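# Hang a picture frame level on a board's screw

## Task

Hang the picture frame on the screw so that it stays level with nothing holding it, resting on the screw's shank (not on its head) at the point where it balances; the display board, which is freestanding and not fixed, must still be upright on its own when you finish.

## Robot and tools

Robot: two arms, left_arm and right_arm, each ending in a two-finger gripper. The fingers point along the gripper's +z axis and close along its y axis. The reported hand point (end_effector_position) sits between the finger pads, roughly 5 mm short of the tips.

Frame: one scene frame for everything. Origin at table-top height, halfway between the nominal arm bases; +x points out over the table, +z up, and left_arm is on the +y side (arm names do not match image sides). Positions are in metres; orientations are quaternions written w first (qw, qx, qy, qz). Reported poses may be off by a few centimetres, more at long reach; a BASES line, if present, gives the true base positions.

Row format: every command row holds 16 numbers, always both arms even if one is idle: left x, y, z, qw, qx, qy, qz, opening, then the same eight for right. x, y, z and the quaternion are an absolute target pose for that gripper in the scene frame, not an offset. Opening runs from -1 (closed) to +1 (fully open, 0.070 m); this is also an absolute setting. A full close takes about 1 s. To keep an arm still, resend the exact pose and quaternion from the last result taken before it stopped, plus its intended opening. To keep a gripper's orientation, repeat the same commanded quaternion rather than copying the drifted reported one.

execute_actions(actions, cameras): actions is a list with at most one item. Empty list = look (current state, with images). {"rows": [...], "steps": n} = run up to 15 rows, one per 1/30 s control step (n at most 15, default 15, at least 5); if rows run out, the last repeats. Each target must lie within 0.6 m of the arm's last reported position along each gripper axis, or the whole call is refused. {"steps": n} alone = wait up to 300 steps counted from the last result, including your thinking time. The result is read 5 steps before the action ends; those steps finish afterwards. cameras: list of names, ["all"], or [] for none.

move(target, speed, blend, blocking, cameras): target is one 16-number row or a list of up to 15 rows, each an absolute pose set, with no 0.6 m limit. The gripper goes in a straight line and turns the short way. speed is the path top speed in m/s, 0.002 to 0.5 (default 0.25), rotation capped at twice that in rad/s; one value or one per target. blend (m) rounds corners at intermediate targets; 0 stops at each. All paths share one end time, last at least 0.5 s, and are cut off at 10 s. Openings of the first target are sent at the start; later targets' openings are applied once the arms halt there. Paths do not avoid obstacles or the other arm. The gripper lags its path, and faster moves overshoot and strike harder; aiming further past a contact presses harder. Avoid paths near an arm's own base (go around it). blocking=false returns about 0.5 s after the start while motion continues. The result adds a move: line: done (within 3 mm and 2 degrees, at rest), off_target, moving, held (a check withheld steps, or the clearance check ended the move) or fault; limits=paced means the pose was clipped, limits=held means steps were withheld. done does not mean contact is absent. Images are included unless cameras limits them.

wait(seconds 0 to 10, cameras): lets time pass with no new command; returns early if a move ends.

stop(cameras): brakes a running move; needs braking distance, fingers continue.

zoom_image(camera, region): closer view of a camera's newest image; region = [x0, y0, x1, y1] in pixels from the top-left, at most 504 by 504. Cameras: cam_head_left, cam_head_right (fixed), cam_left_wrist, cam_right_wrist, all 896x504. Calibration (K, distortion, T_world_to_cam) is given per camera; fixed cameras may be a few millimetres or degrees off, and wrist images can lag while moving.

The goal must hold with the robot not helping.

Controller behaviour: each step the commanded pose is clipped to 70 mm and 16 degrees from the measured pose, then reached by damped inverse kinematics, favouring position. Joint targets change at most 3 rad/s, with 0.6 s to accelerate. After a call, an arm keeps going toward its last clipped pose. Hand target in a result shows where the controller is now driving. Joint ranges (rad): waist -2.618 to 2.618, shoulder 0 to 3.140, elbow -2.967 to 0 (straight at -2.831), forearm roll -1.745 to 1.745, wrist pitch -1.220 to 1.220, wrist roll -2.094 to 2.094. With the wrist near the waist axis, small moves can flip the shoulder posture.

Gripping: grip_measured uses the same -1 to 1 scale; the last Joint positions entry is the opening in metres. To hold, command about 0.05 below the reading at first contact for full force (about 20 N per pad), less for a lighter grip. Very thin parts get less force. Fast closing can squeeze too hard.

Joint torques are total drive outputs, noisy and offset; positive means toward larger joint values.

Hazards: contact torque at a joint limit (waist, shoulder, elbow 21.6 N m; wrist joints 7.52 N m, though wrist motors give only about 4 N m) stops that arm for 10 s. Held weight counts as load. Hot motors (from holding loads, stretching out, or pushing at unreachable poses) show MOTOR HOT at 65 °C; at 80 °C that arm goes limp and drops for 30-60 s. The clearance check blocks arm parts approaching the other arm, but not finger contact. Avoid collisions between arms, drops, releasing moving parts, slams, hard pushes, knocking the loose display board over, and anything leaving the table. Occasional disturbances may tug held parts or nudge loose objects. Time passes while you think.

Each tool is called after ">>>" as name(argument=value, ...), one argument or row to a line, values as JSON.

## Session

>>> execute_actions(
  actions=[],
  cameras=["all"],
)

Scene clock: 0.00 s of 4500.00 s.
left_arm: end_effector_position=(+0.4202, +0.3387, +0.3327) grip_measured=+0.98 end_effector_quat_wxyz=(+0.569, -0.093, +0.773, -0.263) | right_arm: end_effector_position=(+0.0592, +0.1070, +0.2848) grip_measured=+0.98 end_effector_quat_wxyz=(-0.315, +0.854, -0.247, -0.332)
Joint positions: left_arm=[0.682 1.54 -1.063 -1.578 0.957 1.346 0.069] | right_arm=[1.098 1.584 -1.251 0.984 0.989 -1.935 0.069]
Joint torques (N m): no reading
Motor temperatures (°C): left_arm=[30 31 32 32 35 29] | right_arm=[29 30 33 34 38 31]
Hand target: left_arm +0.4202, +0.3387, +0.3327; +0.569, -0.093, +0.773, -0.263 | right_arm +0.0592, +0.1070, +0.2848; -0.315, +0.854, -0.247, -0.332
camera_calibration:
cam_left_wrist: T_world_to_cam=[[-0.138706, -0.855818, 0.498333, 0.185907], [-0.798703, -0.200837, -0.56722, 0.592892], [0.585521, -0.476697, -0.655687, 0.255288], [0, 0, 0, 1]] pos_world=[0.349855, 0.399872, 0.411046]
cam_right_wrist: T_world_to_cam=[[0.659874, 0.664269, 0.351161, -0.209506], [0.748517, -0.621891, -0.230161, 0.0814786], [0.0654945, 0.414727, -0.907586, 0.32858], [0, 0, 0, 1]] pos_world=[0.0557395, 0.0535684, 0.390538]

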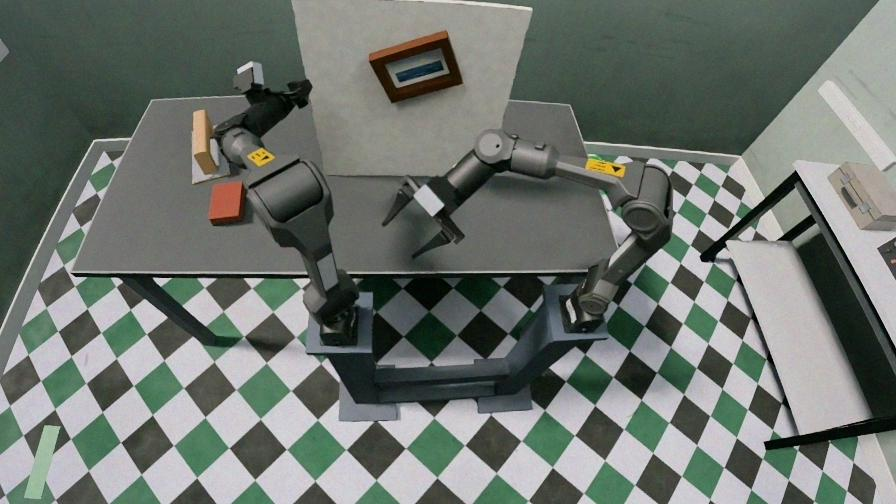

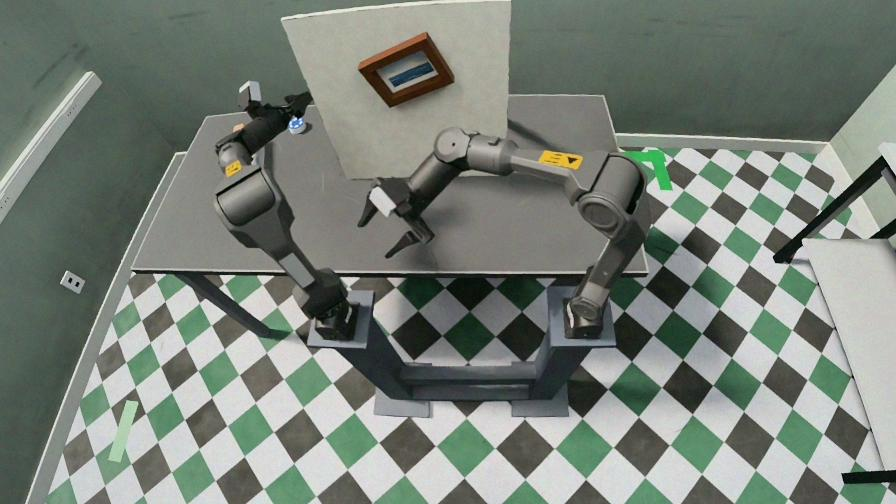

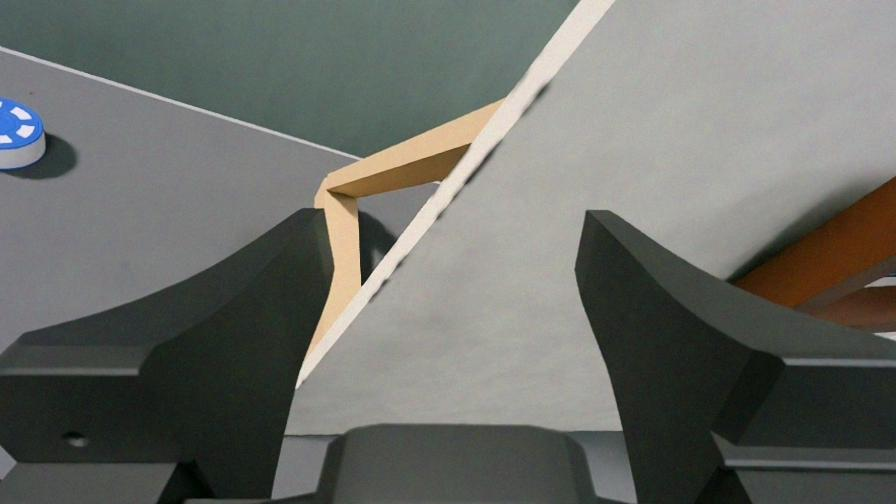

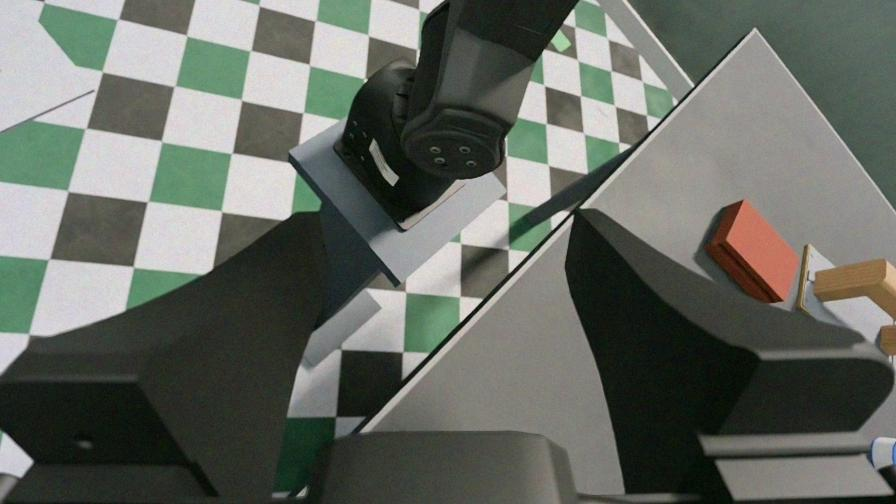

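>>> zoom_image(
  camera="cam_head_left",
  region=[360, 20, 475, 110],
)

>>> zoom_image(
  camera="cam_head_right",
  region=[350, 22, 465, 112],
)

>>> move(
  target=[
    [0.355, 0.075, 0.34, 0.71, 0.5448, 0.354, 0.2716, 1.0, 0.41, 0.02, 0.51, 0.486, -0.255, 0.825, 0.137, 0.59],
  ],
  speed=0.5,
)

Scaled by 4.383 from the camera's 896x504 image, which has a finer 1280x720 frame.

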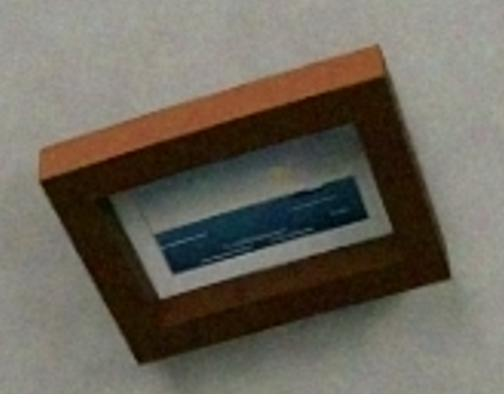

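Scaled by 4.383 from the camera's 896x504 image, which has a finer 1280x720 frame.

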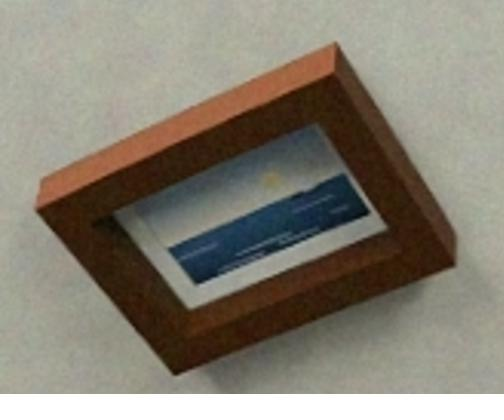

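Scene clock: 5.53 s of 4500.00 s.
left_arm: end_effector_position=(+0.3550, +0.0752, +0.3401) grip_measured=+0.98 end_effector_quat_wxyz=(+0.710, +0.545, +0.354, +0.272) | right_arm: end_effector_position=(+0.4099, +0.0198, +0.5096) grip_measured=+0.59 end_effector_quat_wxyz=(+0.514, -0.251, +0.806, +0.149)
Joint positions: left_arm=[-0.178 1.348 -0.535 0.541 -0.972 0.96 0.069] | right_arm=[0.771 1.984 -2.662 -0.158 1.216 0.105 0.056]
Joint torques (N m): left_arm=[-0.81 -3.6 -3.04 -0.49 -1.14 -0.04] | right_arm=[-0.48 -8.8 -2.89 -0.32 -0.38 -0.11]
Motor temperatures (°C): left_arm=[30 31 32 32 35 29] | right_arm=[29 30 33 34 38 31]
Hand target: left_arm +0.3550, +0.0750, +0.3400; +0.710, +0.545, +0.354, +0.272 | right_arm +0.4098, +0.0198, +0.5095; +0.514, -0.251, +0.806, +0.148
Off the commanded pose: left_arm 0.000 m, 0 deg | right_arm 0.000 m, 4 deg.
joint sent to its limit (right arm) — joint 5 (wrist pitch), upper limit.
Kept back: nothing.
move: off_target (right_arm); limits=paced
camera_calibration:
cam_left_wrist: T_world_to_cam=[[0.0255507, -0.263883, -0.964216, 0.34222], [0.0509426, 0.963622, -0.26237, -0.000725945], [0.998375, -0.042416, 0.0380641, -0.242503], [0, 0, 0, 1]] pos_world=[0.233402, 0.0807196, 0.339015]
cam_right_wrist: T_world_to_cam=[[0.536745, -0.84366, -0.0119479, -0.196515], [-0.753893, -0.47318, -0.455792, 0.544362], [0.37888, 0.253652, -0.890006, 0.411559], [0, 0, 0, 1]] pos_world=[0.359938, -0.012603, 0.612058]

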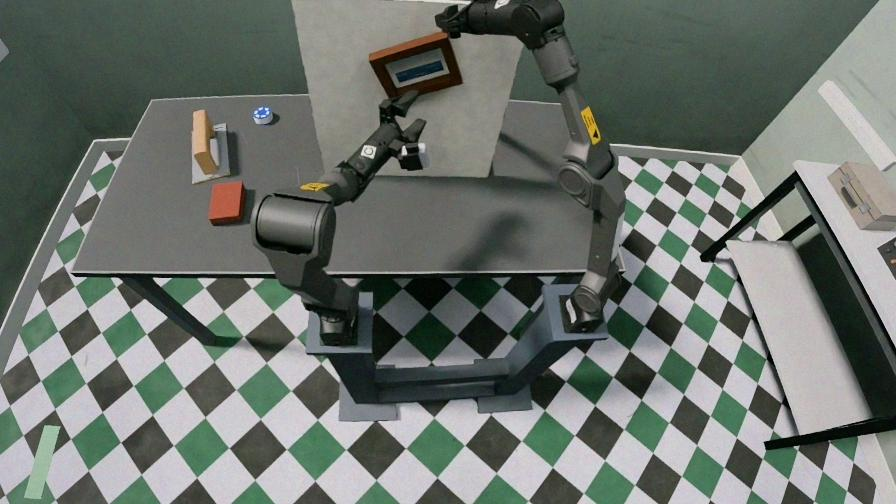

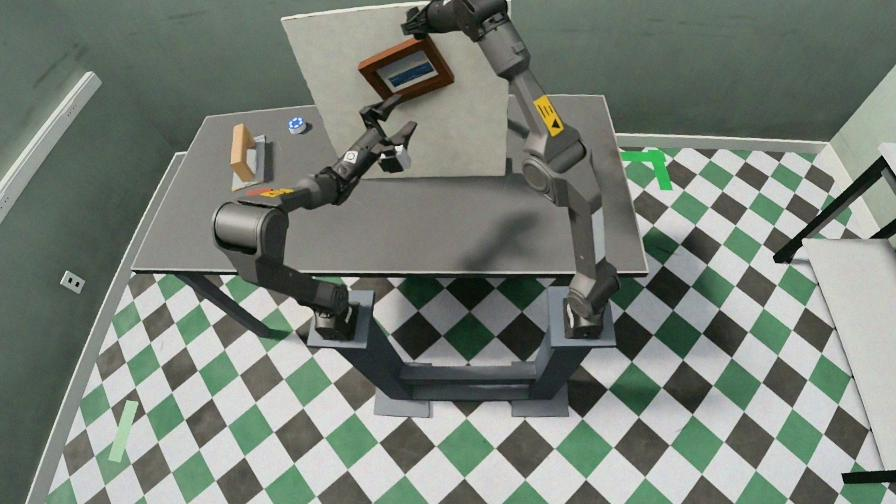

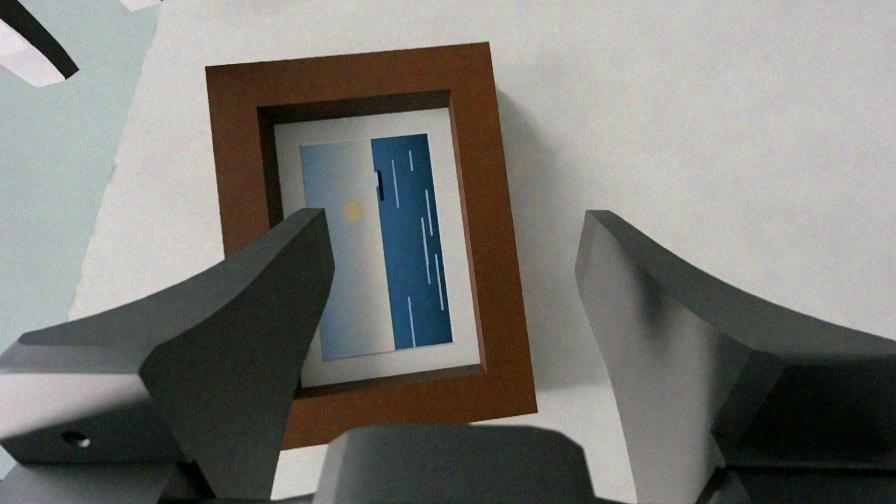

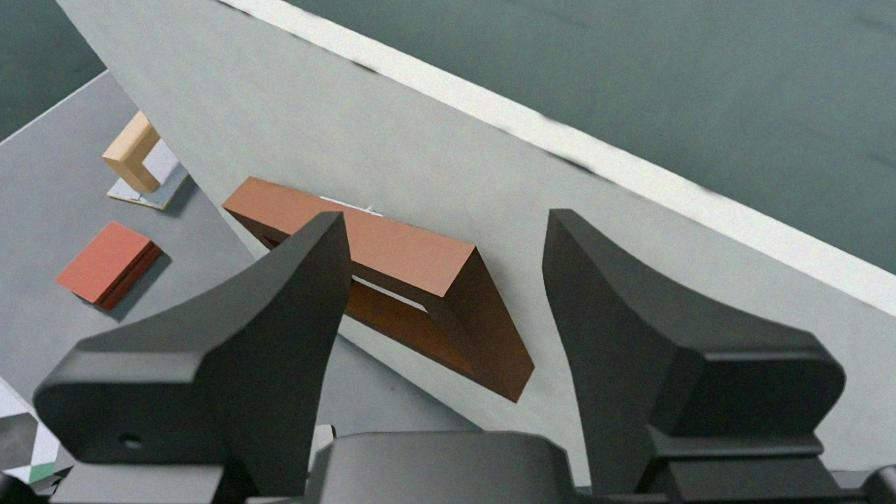

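>>> zoom_image(
  camera="cam_right_wrist",
  region=[220, 130, 560, 420],
)

>>> zoom_image(
  camera="cam_right_wrist",
  region=[310, 170, 420, 240],
)

Scaled by 1.482 from the camera's 896x504 image, which has a finer 1280x720 frame.

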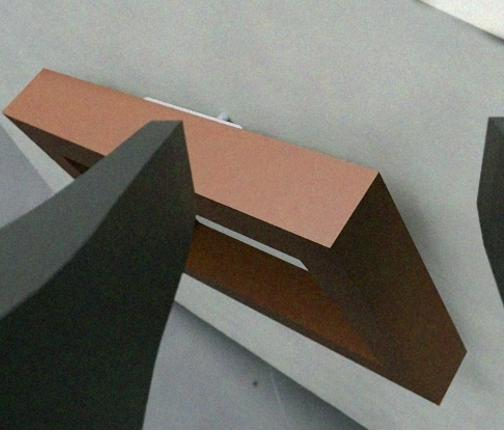

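Scaled by 4.582 from the camera's 896x504 image, which has a finer 1280x720 frame.

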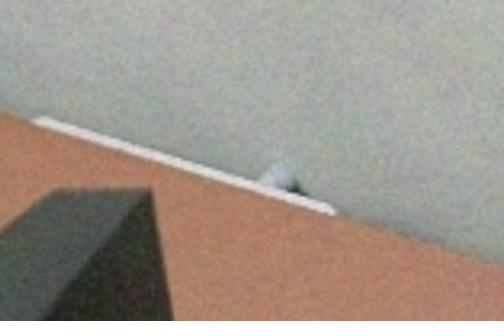

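>>> move(
  target=[
    [0.402, 0.058, 0.332, 0.7411, 0.5017, 0.3695, 0.2501, 1.0, 0.4098, 0.0198, 0.5095, 0.514, -0.251, 0.806, 0.148, 0.59],
  ],
  speed=0.3,
  cameras=["cam_left_wrist", "cam_right_wrist"],
)

Scene clock: 10.30 s of 4500.00 s.
left_arm: end_effector_position=(+0.4026, +0.0578, +0.3313) grip_measured=+0.98 end_effector_quat_wxyz=(+0.741, +0.502, +0.370, +0.250) | right_arm: end_effector_position=(+0.4100, +0.0198, +0.5093) grip_measured=+0.59 end_effector_quat_wxyz=(+0.514, -0.251, +0.807, +0.148)
Joint positions: left_arm=[-0.236 1.59 -0.667 0.403 -1.109 0.987 0.069] | right_arm=[0.771 1.984 -2.661 -0.159 1.216 0.105 0.056]
Joint torques (N m): left_arm=[-0.04 -6.9 -1.9 -0.12 -1.23 -0.16] | right_arm=[0.67 -8.83 -2.89 -0.32 -0.13 0.25]
Motor temperatures (°C): left_arm=[30 31 32 32 35 29] | right_arm=[29 30 33 34 38 31]
Hand target: left_arm +0.4020, +0.0580, +0.3320; +0.741, +0.502, +0.369, +0.250 | right_arm +0.4098, +0.0198, +0.5095; +0.514, -0.251, +0.807, +0.148
Off the commanded pose: left_arm 0.001 m, 0 deg | right_arm 0.000 m, 0 deg.
Kept back: nothing.
move: done
camera_calibration:
cam_left_wrist: T_world_to_cam=[[0.0241737, -0.375976, -0.926314, 0.322478], [0.0506616, 0.925855, -0.374467, 0.0507054], [0.998423, -0.0378763, 0.0414288, -0.291776], [0, 0, 0, 1]] pos_world=[0.280952, 0.0632468, 0.329791]
cam_right_wrist: T_world_to_cam=[[0.536223, -0.844003, -0.0111529, -0.19687], [-0.754289, -0.47321, -0.455105, 0.544122], [0.378832, 0.25245, -0.890368, 0.411469], [0, 0, 0, 1]] pos_world=[0.360114, -0.0125502, 0.611796]
Images, in order (width x height): cam_left_wrist 896x504, cam_right_wrist 896x504.

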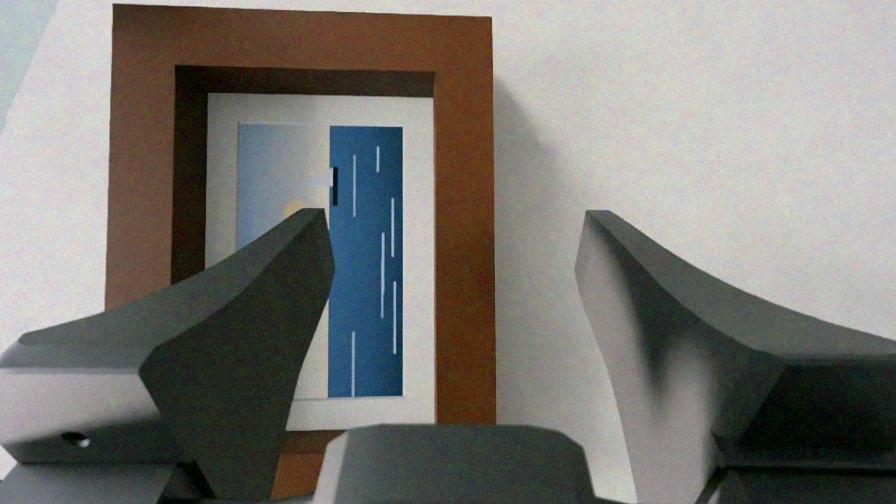

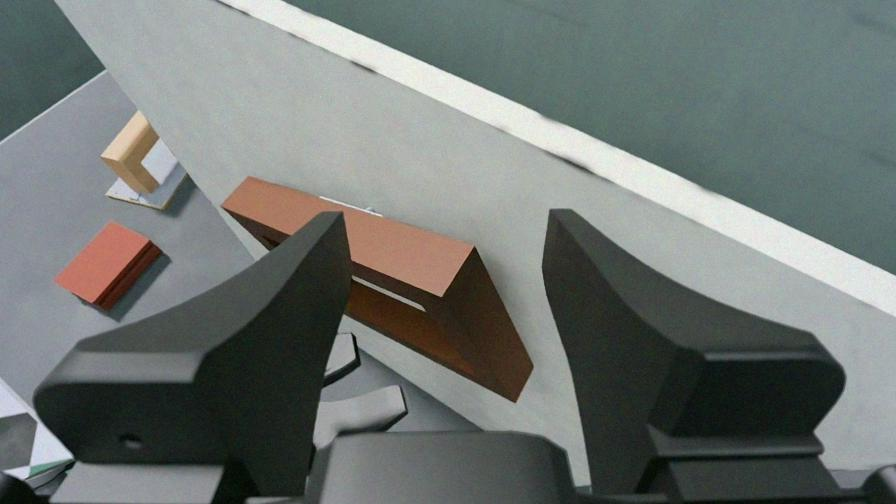

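>>> move(
  target=[
    [0.437, 0.0567, 0.3293, 0.7411, 0.5017, 0.3695, 0.2501, 1.0, 0.4098, 0.0198, 0.5095, 0.514, -0.251, 0.807, 0.148, 0.59],
    [0.437, 0.0567, 0.3293, 0.7411, 0.5017, 0.3695, 0.2501, -0.36, 0.4098, 0.0198, 0.5095, 0.514, -0.251, 0.807, 0.148, 0.59],
  ],
  speed=0.15,
  cameras=["cam_left_wrist", "cam_right_wrist"],
)

Scene clock: 13.63 s of 4500.00 s.
left_arm: end_effector_position=(+0.4372, +0.0567, +0.3293) grip_measured=-0.36 end_effector_quat_wxyz=(+0.741, +0.502, +0.370, +0.250) | right_arm: end_effector_position=(+0.4102, +0.0196, +0.5093) grip_measured=+0.59 end_effector_quat_wxyz=(+0.514, -0.251, +0.807, +0.148)
Joint positions: left_arm=[-0.209 1.698 -0.798 0.436 -1.097 0.959 0.022] | right_arm=[0.771 1.984 -2.661 -0.16 1.216 0.106 0.056]
Joint torques (N m): left_arm=[-0.89 -7.3 -1.83 -0.24 -1.42 -0.02] | right_arm=[0.69 -7.91 -3.86 -0.32 -0.1 0.24]
Motor temperatures (°C): left_arm=[30 31 32 32 35 29] | right_arm=[29 31 33 34 38 31]
Hand target: left_arm +0.4370, +0.0567, +0.3293; +0.741, +0.502, +0.369, +0.250 | right_arm +0.4098, +0.0198, +0.5094; +0.514, -0.251, +0.807, +0.148
Off the commanded pose: left_arm 0.000 m, 0 deg | right_arm 0.000 m, 0 deg.
joint sent to its limit (right arm) — joint 5 (wrist pitch), upper limit.
Kept back: nothing.
move: done
camera_calibration:
cam_left_wrist: T_world_to_cam=[[0.0251792, -0.376128, -0.926225, 0.318843], [0.0509314, 0.925799, -0.37457, 0.0491621], [0.998385, -0.0377425, 0.0424676, -0.326635], [0, 0, 0, 1]] pos_world=[0.315576, 0.0620837, 0.327607]
cam_right_wrist: T_world_to_cam=[[0.535391, -0.844528, -0.0113379, -0.196604], [-0.754761, -0.472372, -0.455193, 0.544366], [0.379068, 0.252264, -0.89032, 0.411366], [0, 0, 0, 1]] pos_world=[0.36019, -0.0126676, 0.61181]
Images, in order (width x height): cam_left_wrist 896x504, cam_right_wrist 896x504.

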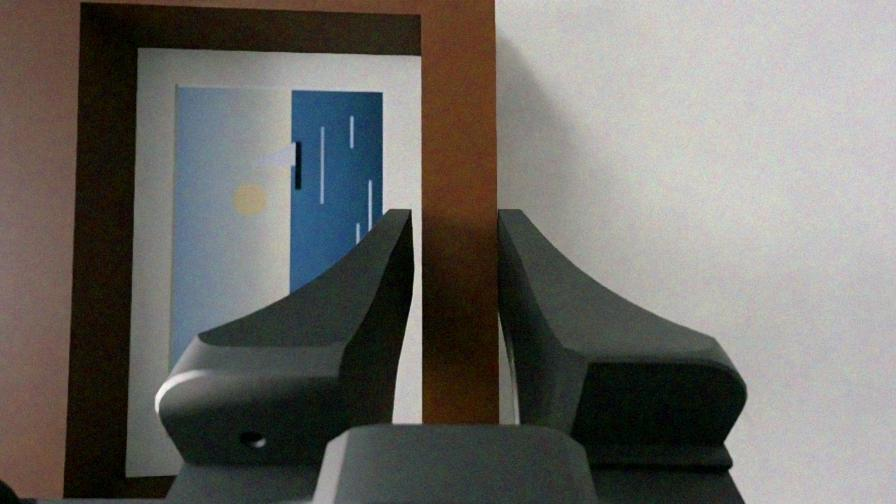

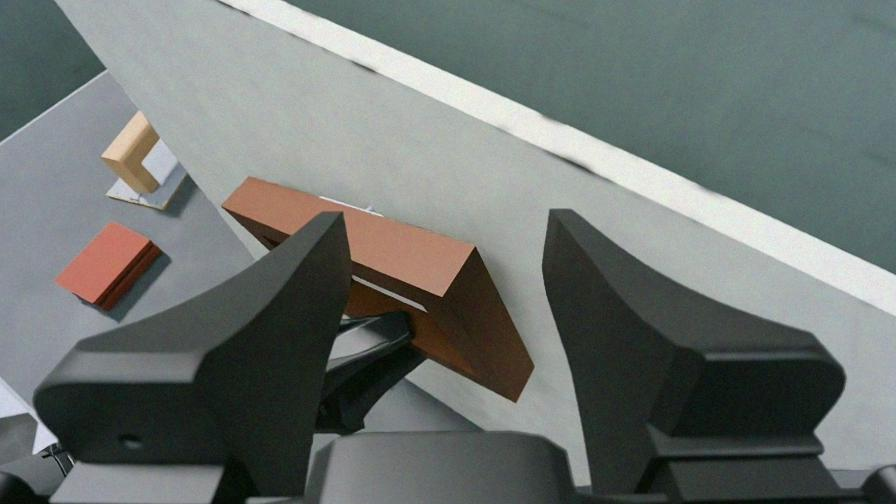

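>>> move(
  target=[
    [0.437, 0.0563, 0.3282, 0.7411, 0.5017, 0.3695, 0.2501, -0.36, 0.4098, 0.0198, 0.5095, 0.514, -0.251, 0.807, 0.148, 0.59],
    [0.437, 0.0563, 0.3282, 0.7411, 0.5017, 0.3695, 0.2501, -0.52, 0.4098, 0.0198, 0.5095, 0.514, -0.251, 0.807, 0.148, 0.59],
    [0.436, 0.0563, 0.3312, 0.7411, 0.5017, 0.3695, 0.2501, -0.52, 0.4098, 0.0198, 0.5095, 0.514, -0.251, 0.807, 0.148, 0.59],
  ],
  speed=0.1,
  cameras=["cam_left_wrist", "cam_right_wrist"],
)

>>> zoom_image(
  camera="cam_right_wrist",
  region=[310, 170, 420, 240],
)

Scene clock: 18.40 s of 4500.00 s.
left_arm: end_effector_position=(+0.4364, +0.0565, +0.3297) grip_measured=-0.44 end_effector_quat_wxyz=(+0.740, +0.502, +0.371, +0.250) | right_arm: end_effector_position=(+0.4102, +0.0196, +0.5093) grip_measured=+0.59 end_effector_quat_wxyz=(+0.514, -0.251, +0.807, +0.148)
Joint positions: left_arm=[-0.211 1.692 -0.796 0.435 -1.089 0.958 0.019] | right_arm=[0.771 1.984 -2.661 -0.16 1.216 0.106 0.056]
Joint torques (N m): left_arm=[-0.17 -8.39 -3.63 -0.54 -1.93 -0.22] | right_arm=[0.62 -6.94 -3.86 -0.28 0.1 0.22]
Motor temperatures (°C): left_arm=[30 31 32 32 35 29] | right_arm=[29 31 33 34 38 31]
Hand target: left_arm +0.4360, +0.0563, +0.3312; +0.741, +0.502, +0.369, +0.250 | right_arm +0.4098, +0.0198, +0.5094; +0.514, -0.251, +0.807, +0.148
Off the commanded pose: left_arm 0.002 m, 0 deg | right_arm 0.000 m, 0 deg.
joint sent to its limit (right arm) — joint 5 (wrist pitch), upper limit.
Kept back: nothing.
move: done
camera_calibration:
cam_left_wrist: T_world_to_cam=[[0.0223708, -0.374828, -0.926824, 0.320583], [0.048895, 0.926357, -0.373459, 0.050034], [0.998553, -0.0369625, 0.0390506, -0.32488], [0, 0, 0, 1]] pos_world=[0.314792, 0.061806, 0.328497]
cam_right_wrist: T_world_to_cam=[[0.535391, -0.844528, -0.0113379, -0.196604], [-0.754761, -0.472372, -0.455193, 0.544366], [0.379068, 0.252264, -0.89032, 0.411366], [0, 0, 0, 1]] pos_world=[0.36019, -0.0126676, 0.61181]
Images, in order (width x height): cam_left_wrist 896x504, cam_right_wrist 896x504.

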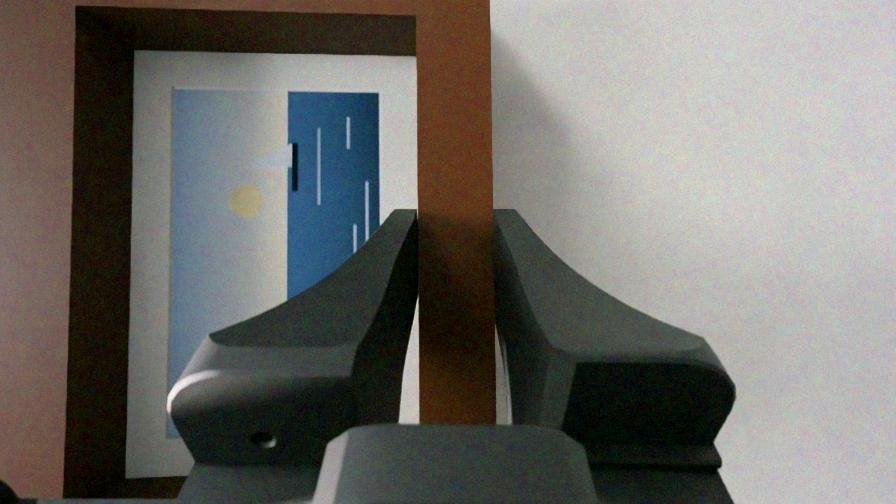

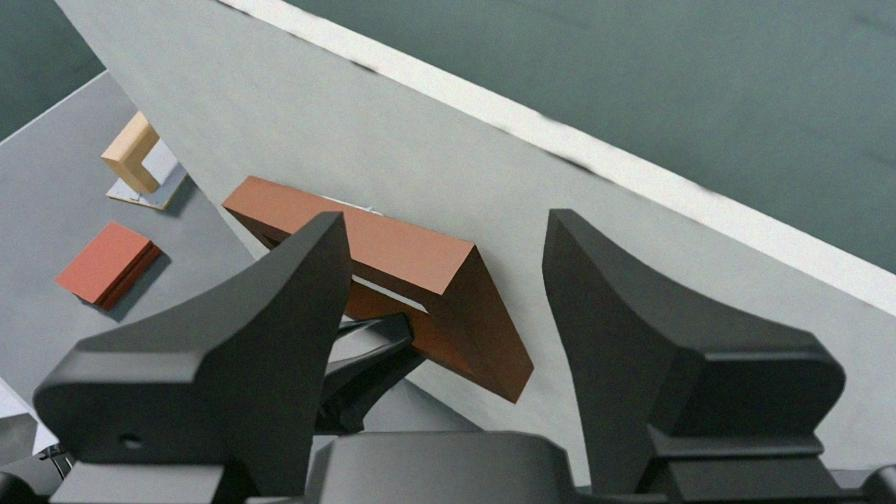

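Scaled by 4.582 from the camera's 896x504 image, which has a finer 1280x720 frame.

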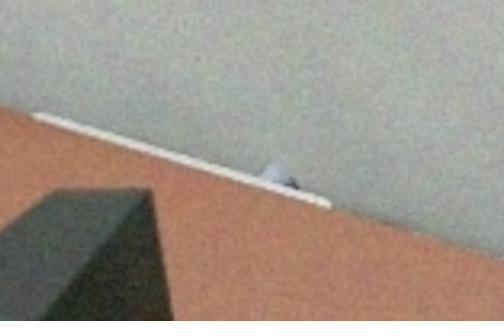

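>>> move(
  target=[
    [0.436, 0.0763, 0.3315, 0.63, 0.6356, 0.3141, 0.3169, -0.52, 0.4098, 0.0198, 0.5095, 0.514, -0.251, 0.807, 0.148, 0.59],
  ],
  speed=0.15,
)

>>> zoom_image(
  camera="cam_right_wrist",
  region=[280, 150, 450, 258],
)

>>> zoom_image(
  camera="cam_head_left",
  region=[350, 20, 465, 110],
)

>>> zoom_image(
  camera="cam_head_right",
  region=[340, 22, 455, 112],
)

Scene clock: 20.57 s of 4500.00 s.
left_arm: end_effector_position=(+0.4359, +0.0761, +0.3314) grip_measured=-0.44 end_effector_quat_wxyz=(+0.630, +0.636, +0.314, +0.317) | right_arm: end_effector_position=(+0.4102, +0.0196, +0.5093) grip_measured=+0.59 end_effector_quat_wxyz=(+0.514, -0.251, +0.807, +0.148)
Joint positions: left_arm=[-0.099 1.563 -0.884 0.829 -0.774 0.92 0.019] | right_arm=[0.771 1.984 -2.661 -0.16 1.216 0.106 0.056]
Joint torques (N m): left_arm=[0.06 -7.25 -3.78 -0.91 -1.72 -0.12] | right_arm=[0.6 -6.95 -3.87 -0.27 0.09 0.21]
Motor temperatures (°C): left_arm=[30 31 32 32 36 29] | right_arm=[29 31 33 34 38 31]
Hand target: left_arm +0.4360, +0.0763, +0.3315; +0.630, +0.636, +0.314, +0.317 | right_arm +0.4098, +0.0198, +0.5094; +0.514, -0.251, +0.807, +0.148
Off the commanded pose: left_arm 0.000 m, 0 deg | right_arm 0.000 m, 0 deg.
joint sent to its limit (right arm) — joint 5 (wrist pitch), upper limit.
Kept back: nothing.
move: done
camera_calibration:
cam_left_wrist: T_world_to_cam=[[0.0251127, 0.00494553, -0.999672, 0.323486], [0.0518243, 0.998637, 0.00624229, -0.100104], [0.99834, -0.0519641, 0.0248222, -0.317732], [0, 0, 0, 1]] pos_world=[0.314269, 0.0818569, 0.331892]
cam_right_wrist: T_world_to_cam=[[0.535391, -0.844528, -0.0113379, -0.196604], [-0.754761, -0.472372, -0.455193, 0.544366], [0.379068, 0.252264, -0.89032, 0.411366], [0, 0, 0, 1]] pos_world=[0.36019, -0.0126676, 0.61181]

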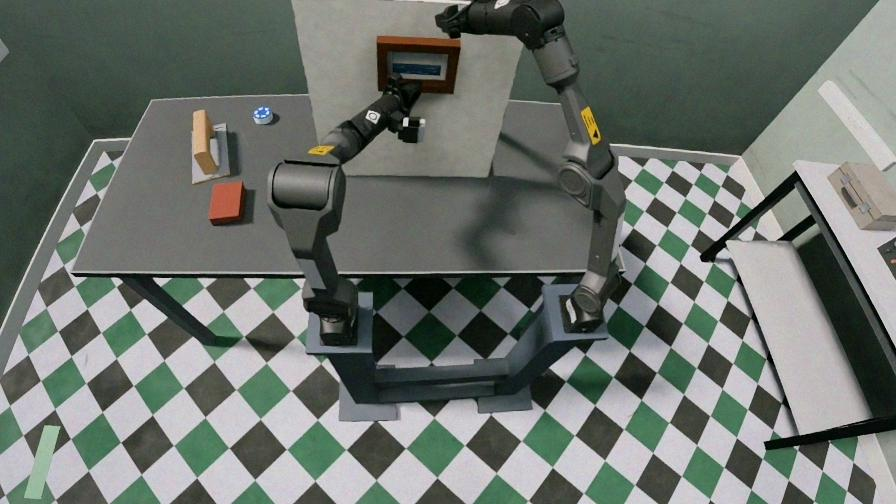

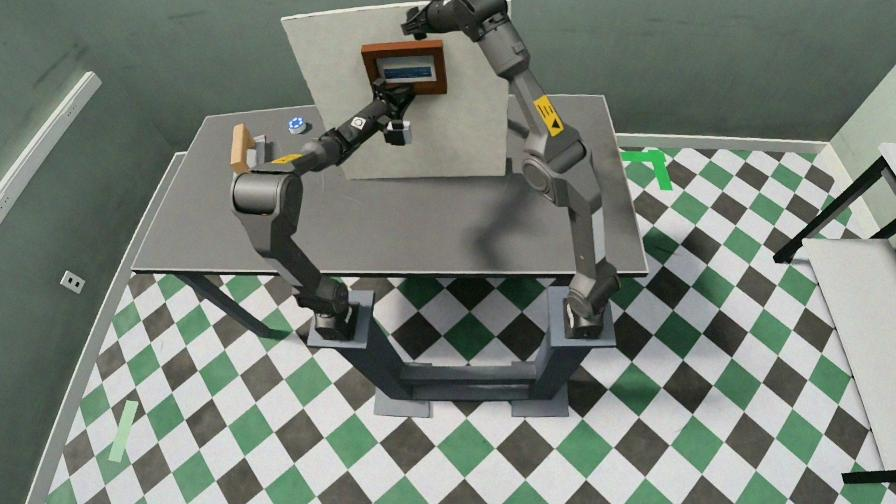

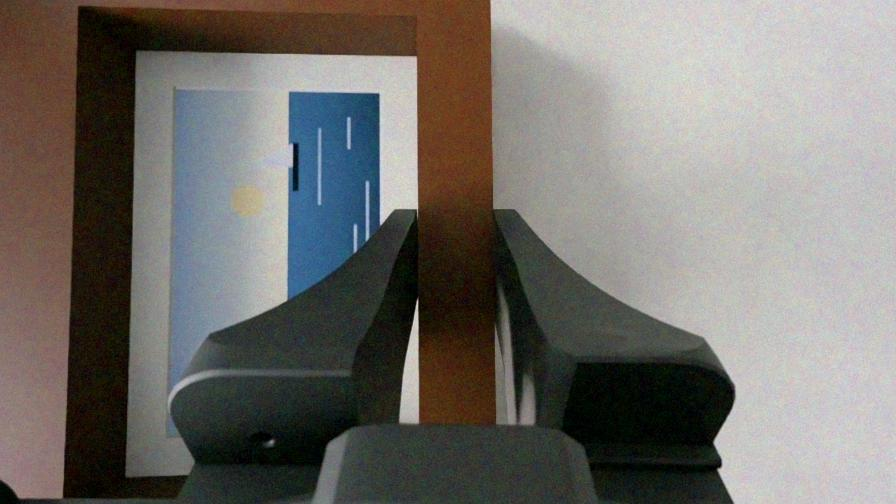

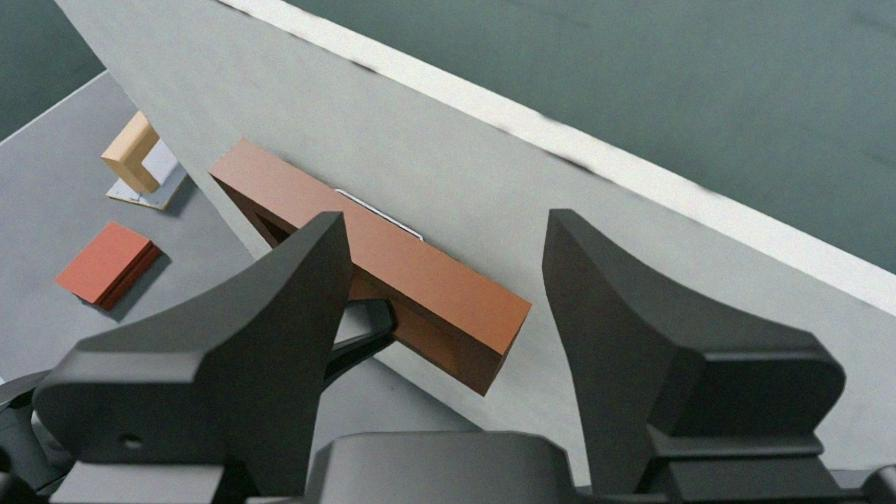

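Scaled by 2.965 from the camera's 896x504 image, which has a finer 1280x720 frame.

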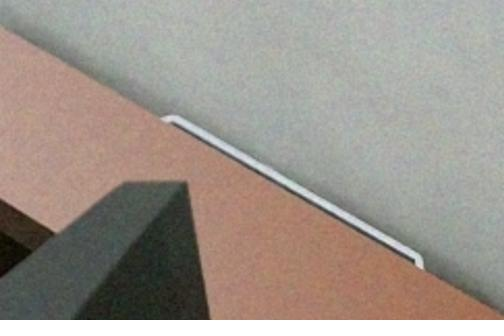

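Scaled by 4.383 from the camera's 896x504 image, which has a finer 1280x720 frame.

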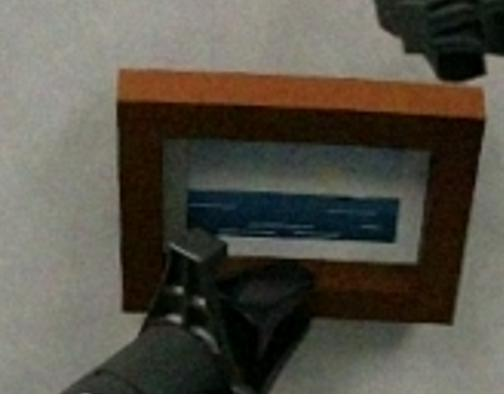

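Scaled by 4.383 from the camera's 896x504 image, which has a finer 1280x720 frame.

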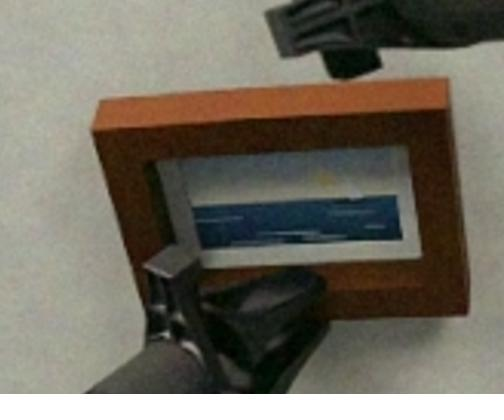

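>>> move(
  target=[
    [0.437, 0.0763, 0.3272, 0.63, 0.6356, 0.3141, 0.3169, -0.52, 0.4098, 0.0198, 0.5095, 0.514, -0.251, 0.807, 0.148, 0.59],
  ],
  speed=0.03,
  cameras=["cam_left_wrist", "cam_right_wrist"],
)

>>> zoom_image(
  camera="cam_right_wrist",
  region=[280, 150, 450, 258],
)

Scene clock: 22.57 s of 4500.00 s.
left_arm: end_effector_position=(+0.4368, +0.0760, +0.3280) grip_measured=-0.44 end_effector_quat_wxyz=(+0.631, +0.635, +0.313, +0.317) | right_arm: end_effector_position=(+0.4102, +0.0196, +0.5093) grip_measured=+0.59 end_effector_quat_wxyz=(+0.514, -0.251, +0.807, +0.148)
Joint positions: left_arm=[-0.099 1.573 -0.878 0.816 -0.788 0.938 0.019] | right_arm=[0.771 1.984 -2.661 -0.16 1.216 0.106 0.056]
Joint torques (N m): left_arm=[0.12 -5.23 -3.08 -0.83 -1.18 -0.17] | right_arm=[0.57 -7.01 -3.83 -0.26 0.1 0.2]
Motor temperatures (°C): left_arm=[30 31 32 32 36 29] | right_arm=[29 31 33 34 38 31]
Hand target: left_arm +0.4370, +0.0763, +0.3272; +0.630, +0.636, +0.314, +0.317 | right_arm +0.4098, +0.0198, +0.5094; +0.514, -0.251, +0.807, +0.148
Off the commanded pose: left_arm 0.001 m, 0 deg | right_arm 0.000 m, 0 deg.
joint sent to its limit (right arm) — joint 5 (wrist pitch), upper limit.
Kept back: nothing.
move: done
camera_calibration:
cam_left_wrist: T_world_to_cam=[[0.0271236, 0.00334159, -0.999627, 0.31932], [0.052144, 0.998628, 0.00475312, -0.0996219], [0.998271, -0.0522534, 0.0269122, -0.319148], [0, 0, 0, 1]] pos_world=[0.31513, 0.0817416, 0.328264]
cam_right_wrist: T_world_to_cam=[[0.535391, -0.844528, -0.0113379, -0.196604], [-0.754761, -0.472372, -0.455193, 0.544366], [0.379068, 0.252264, -0.89032, 0.411366], [0, 0, 0, 1]] pos_world=[0.36019, -0.0126676, 0.61181]
Images, in order (width x height): cam_left_wrist 896x504, cam_right_wrist 896x504.

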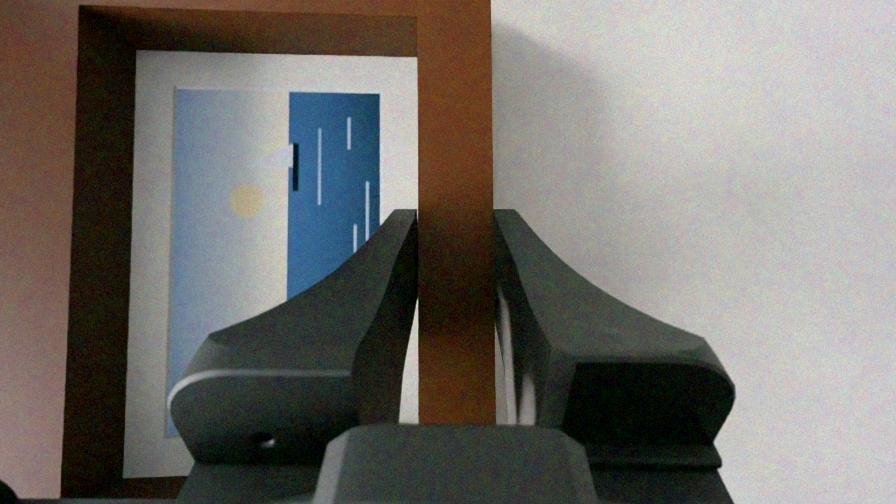

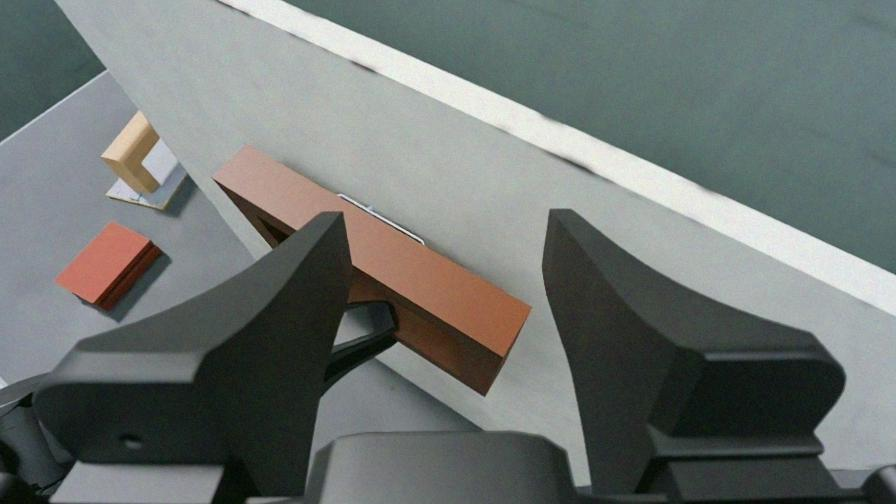

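Scaled by 2.965 from the camera's 896x504 image, which has a finer 1280x720 frame.

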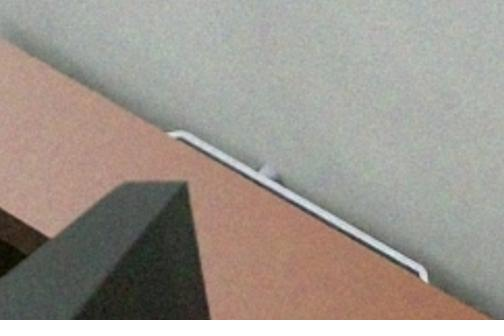

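>>> move(
  target=[
    [0.437, 0.0763, 0.3262, 0.63, 0.6356, 0.3141, 0.3169, -0.52, 0.4098, 0.0198, 0.5095, 0.514, -0.251, 0.807, 0.148, 0.59],
  ],
  speed=0.03,
  cameras=["cam_left_wrist", "cam_right_wrist"],
)

>>> zoom_image(
  camera="cam_right_wrist",
  region=[280, 150, 450, 258],
)

Scene clock: 23.60 s of 4500.00 s.
left_arm: end_effector_position=(+0.4369, +0.0761, +0.3262) grip_measured=-0.44 end_effector_quat_wxyz=(+0.630, +0.636, +0.314, +0.317) | right_arm: end_effector_position=(+0.4102, +0.0196, +0.5093) grip_measured=+0.59 end_effector_quat_wxyz=(+0.514, -0.251, +0.807, +0.148)
Joint positions: left_arm=[-0.099 1.576 -0.876 0.813 -0.789 0.942 0.019] | right_arm=[0.771 1.984 -2.661 -0.16 1.216 0.106 0.056]
Joint torques (N m): left_arm=[1.02 -4.96 -2.88 -0.93 -1.23 -0.04] | right_arm=[0.56 -6.97 -3.86 -0.25 0.11 0.19]
Motor temperatures (°C): left_arm=[30 31 32 32 36 29] | right_arm=[29 31 33 34 38 31]
Hand target: left_arm +0.4370, +0.0763, +0.3262; +0.630, +0.636, +0.314, +0.317 | right_arm +0.4098, +0.0198, +0.5094; +0.514, -0.251, +0.807, +0.148
Off the commanded pose: left_arm 0.000 m, 0 deg | right_arm 0.000 m, 0 deg.
joint sent to its limit (right arm) — joint 5 (wrist pitch), upper limit.
Kept back: nothing.
move: done
camera_calibration:
cam_left_wrist: T_world_to_cam=[[0.0249739, 0.0038151, -0.999681, 0.318494], [0.0516264, 0.998653, 0.00510091, -0.0995965], [0.998354, -0.0517373, 0.0247433, -0.318602], [0, 0, 0, 1]] pos_world=[0.315266, 0.0817637, 0.326784]
cam_right_wrist: T_world_to_cam=[[0.535391, -0.844528, -0.0113379, -0.196604], [-0.754761, -0.472372, -0.455193, 0.544366], [0.379068, 0.252264, -0.89032, 0.411366], [0, 0, 0, 1]] pos_world=[0.36019, -0.0126676, 0.61181]
Images, in order (width x height): cam_left_wrist 896x504, cam_right_wrist 896x504.

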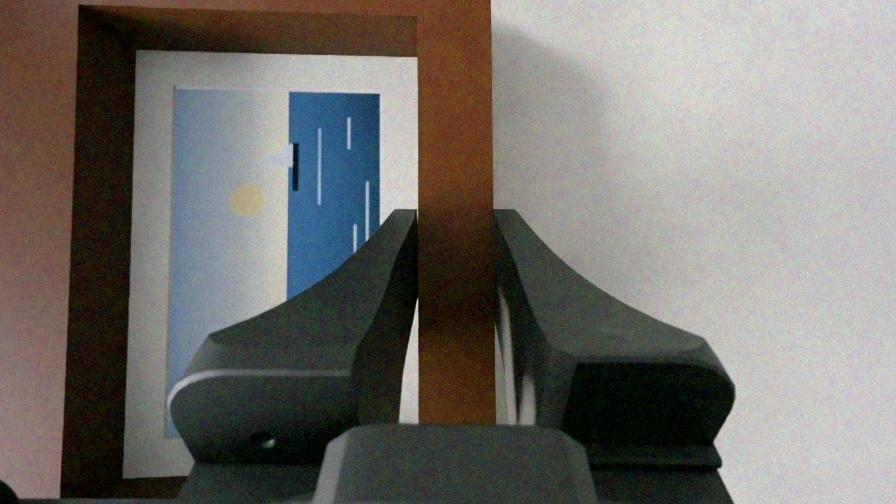

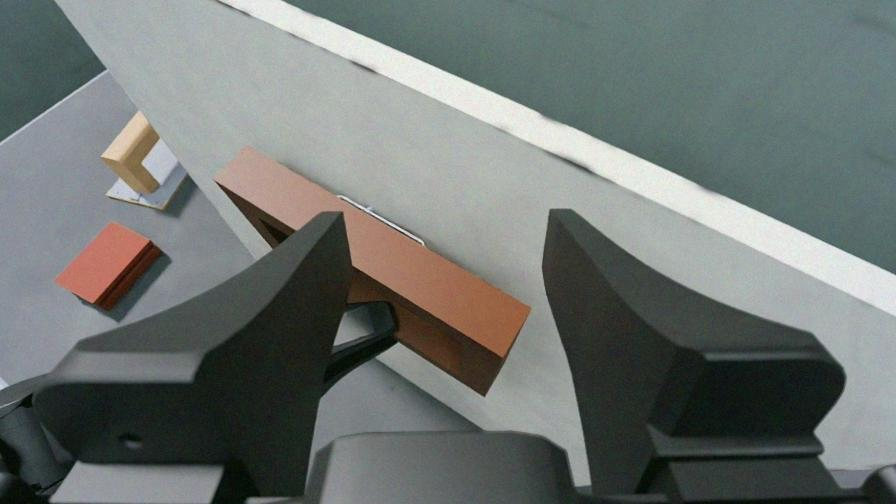

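Scaled by 2.965 from the camera's 896x504 image, which has a finer 1280x720 frame.

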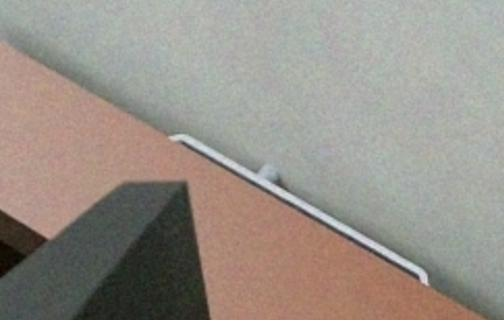

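>>> move(
  target=[
    [0.437, 0.0763, 0.3242, 0.63, 0.6356, 0.3141, 0.3169, -0.52, 0.4098, 0.0198, 0.5095, 0.514, -0.251, 0.807, 0.148, 0.59],
  ],
  speed=0.03,
  cameras=["cam_left_wrist", "cam_right_wrist"],
)

>>> zoom_image(
  camera="cam_right_wrist",
  region=[280, 150, 450, 258],
)

Scene clock: 24.70 s of 4500.00 s.
left_arm: end_effector_position=(+0.4369, +0.0759, +0.3248) grip_measured=-0.44 end_effector_quat_wxyz=(+0.631, +0.635, +0.314, +0.317) | right_arm: end_effector_position=(+0.4102, +0.0196, +0.5093) grip_measured=+0.59 end_effector_quat_wxyz=(+0.514, -0.251, +0.807, +0.148)
Joint positions: left_arm=[-0.099 1.579 -0.872 0.806 -0.797 0.95 0.019] | right_arm=[0.771 1.984 -2.661 -0.16 1.216 0.106 0.056]
Joint torques (N m): left_arm=[1.45 -4.68 -2.51 -0.78 -0.9 -0.11] | right_arm=[0.55 -6.98 -3.83 -0.24 0.09 0.18]
Motor temperatures (°C): left_arm=[30 31 32 32 36 29] | right_arm=[29 31 33 34 38 31]
Hand target: left_arm +0.4370, +0.0763, +0.3242; +0.630, +0.636, +0.314, +0.317 | right_arm +0.4098, +0.0198, +0.5094; +0.514, -0.251, +0.807, +0.148
Off the commanded pose: left_arm 0.001 m, 0 deg | right_arm 0.000 m, 0 deg.
joint sent to its limit (right arm) — joint 5 (wrist pitch), upper limit.
Kept back: nothing.
move: done
camera_calibration:
cam_left_wrist: T_world_to_cam=[[0.0264288, 0.00304563, -0.999646, 0.316416], [0.0522319, 0.998625, 0.00442344, -0.0995121], [0.998285, -0.0523303, 0.0262334, -0.318998], [0, 0, 0, 1]] pos_world=[0.315287, 0.0817184, 0.325113]
cam_right_wrist: T_world_to_cam=[[0.535391, -0.844528, -0.0113379, -0.196604], [-0.754761, -0.472372, -0.455193, 0.544366], [0.379068, 0.252264, -0.89032, 0.411366], [0, 0, 0, 1]] pos_world=[0.36019, -0.0126676, 0.61181]
Images, in order (width x height): cam_left_wrist 896x504, cam_right_wrist 896x504.

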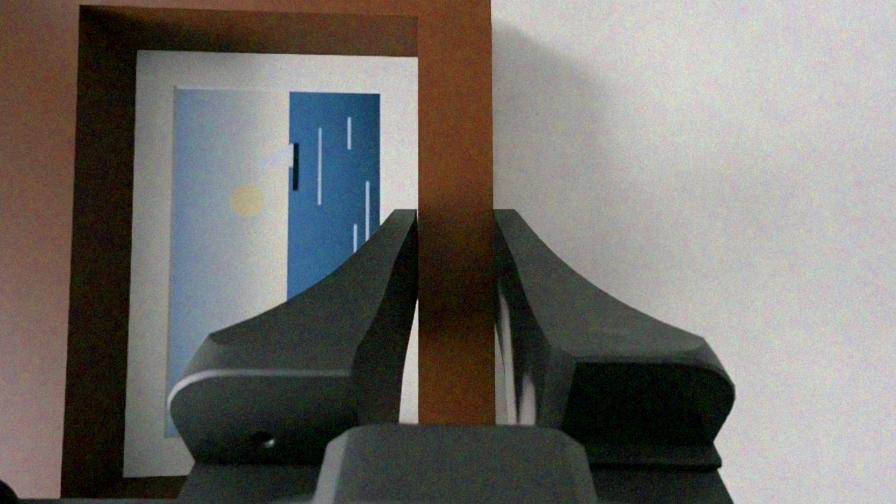

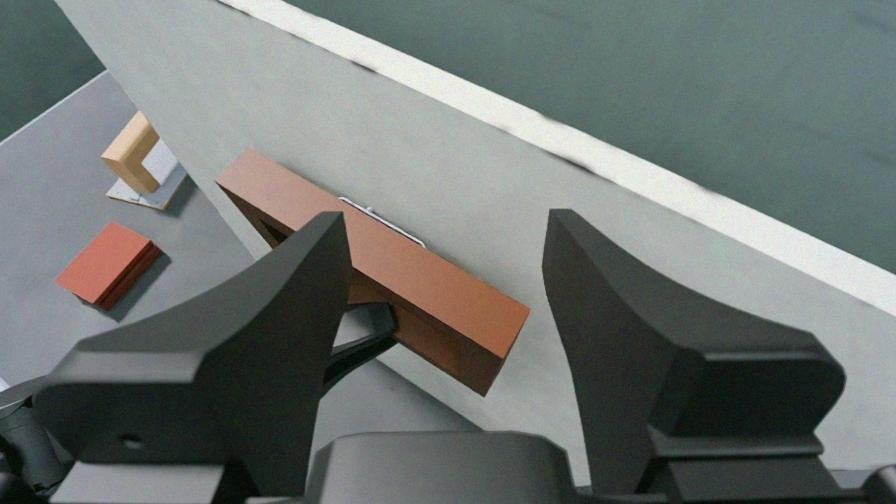

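Scaled by 2.965 from the camera's 896x504 image, which has a finer 1280x720 frame.

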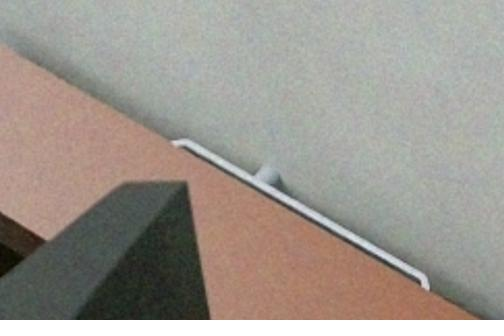

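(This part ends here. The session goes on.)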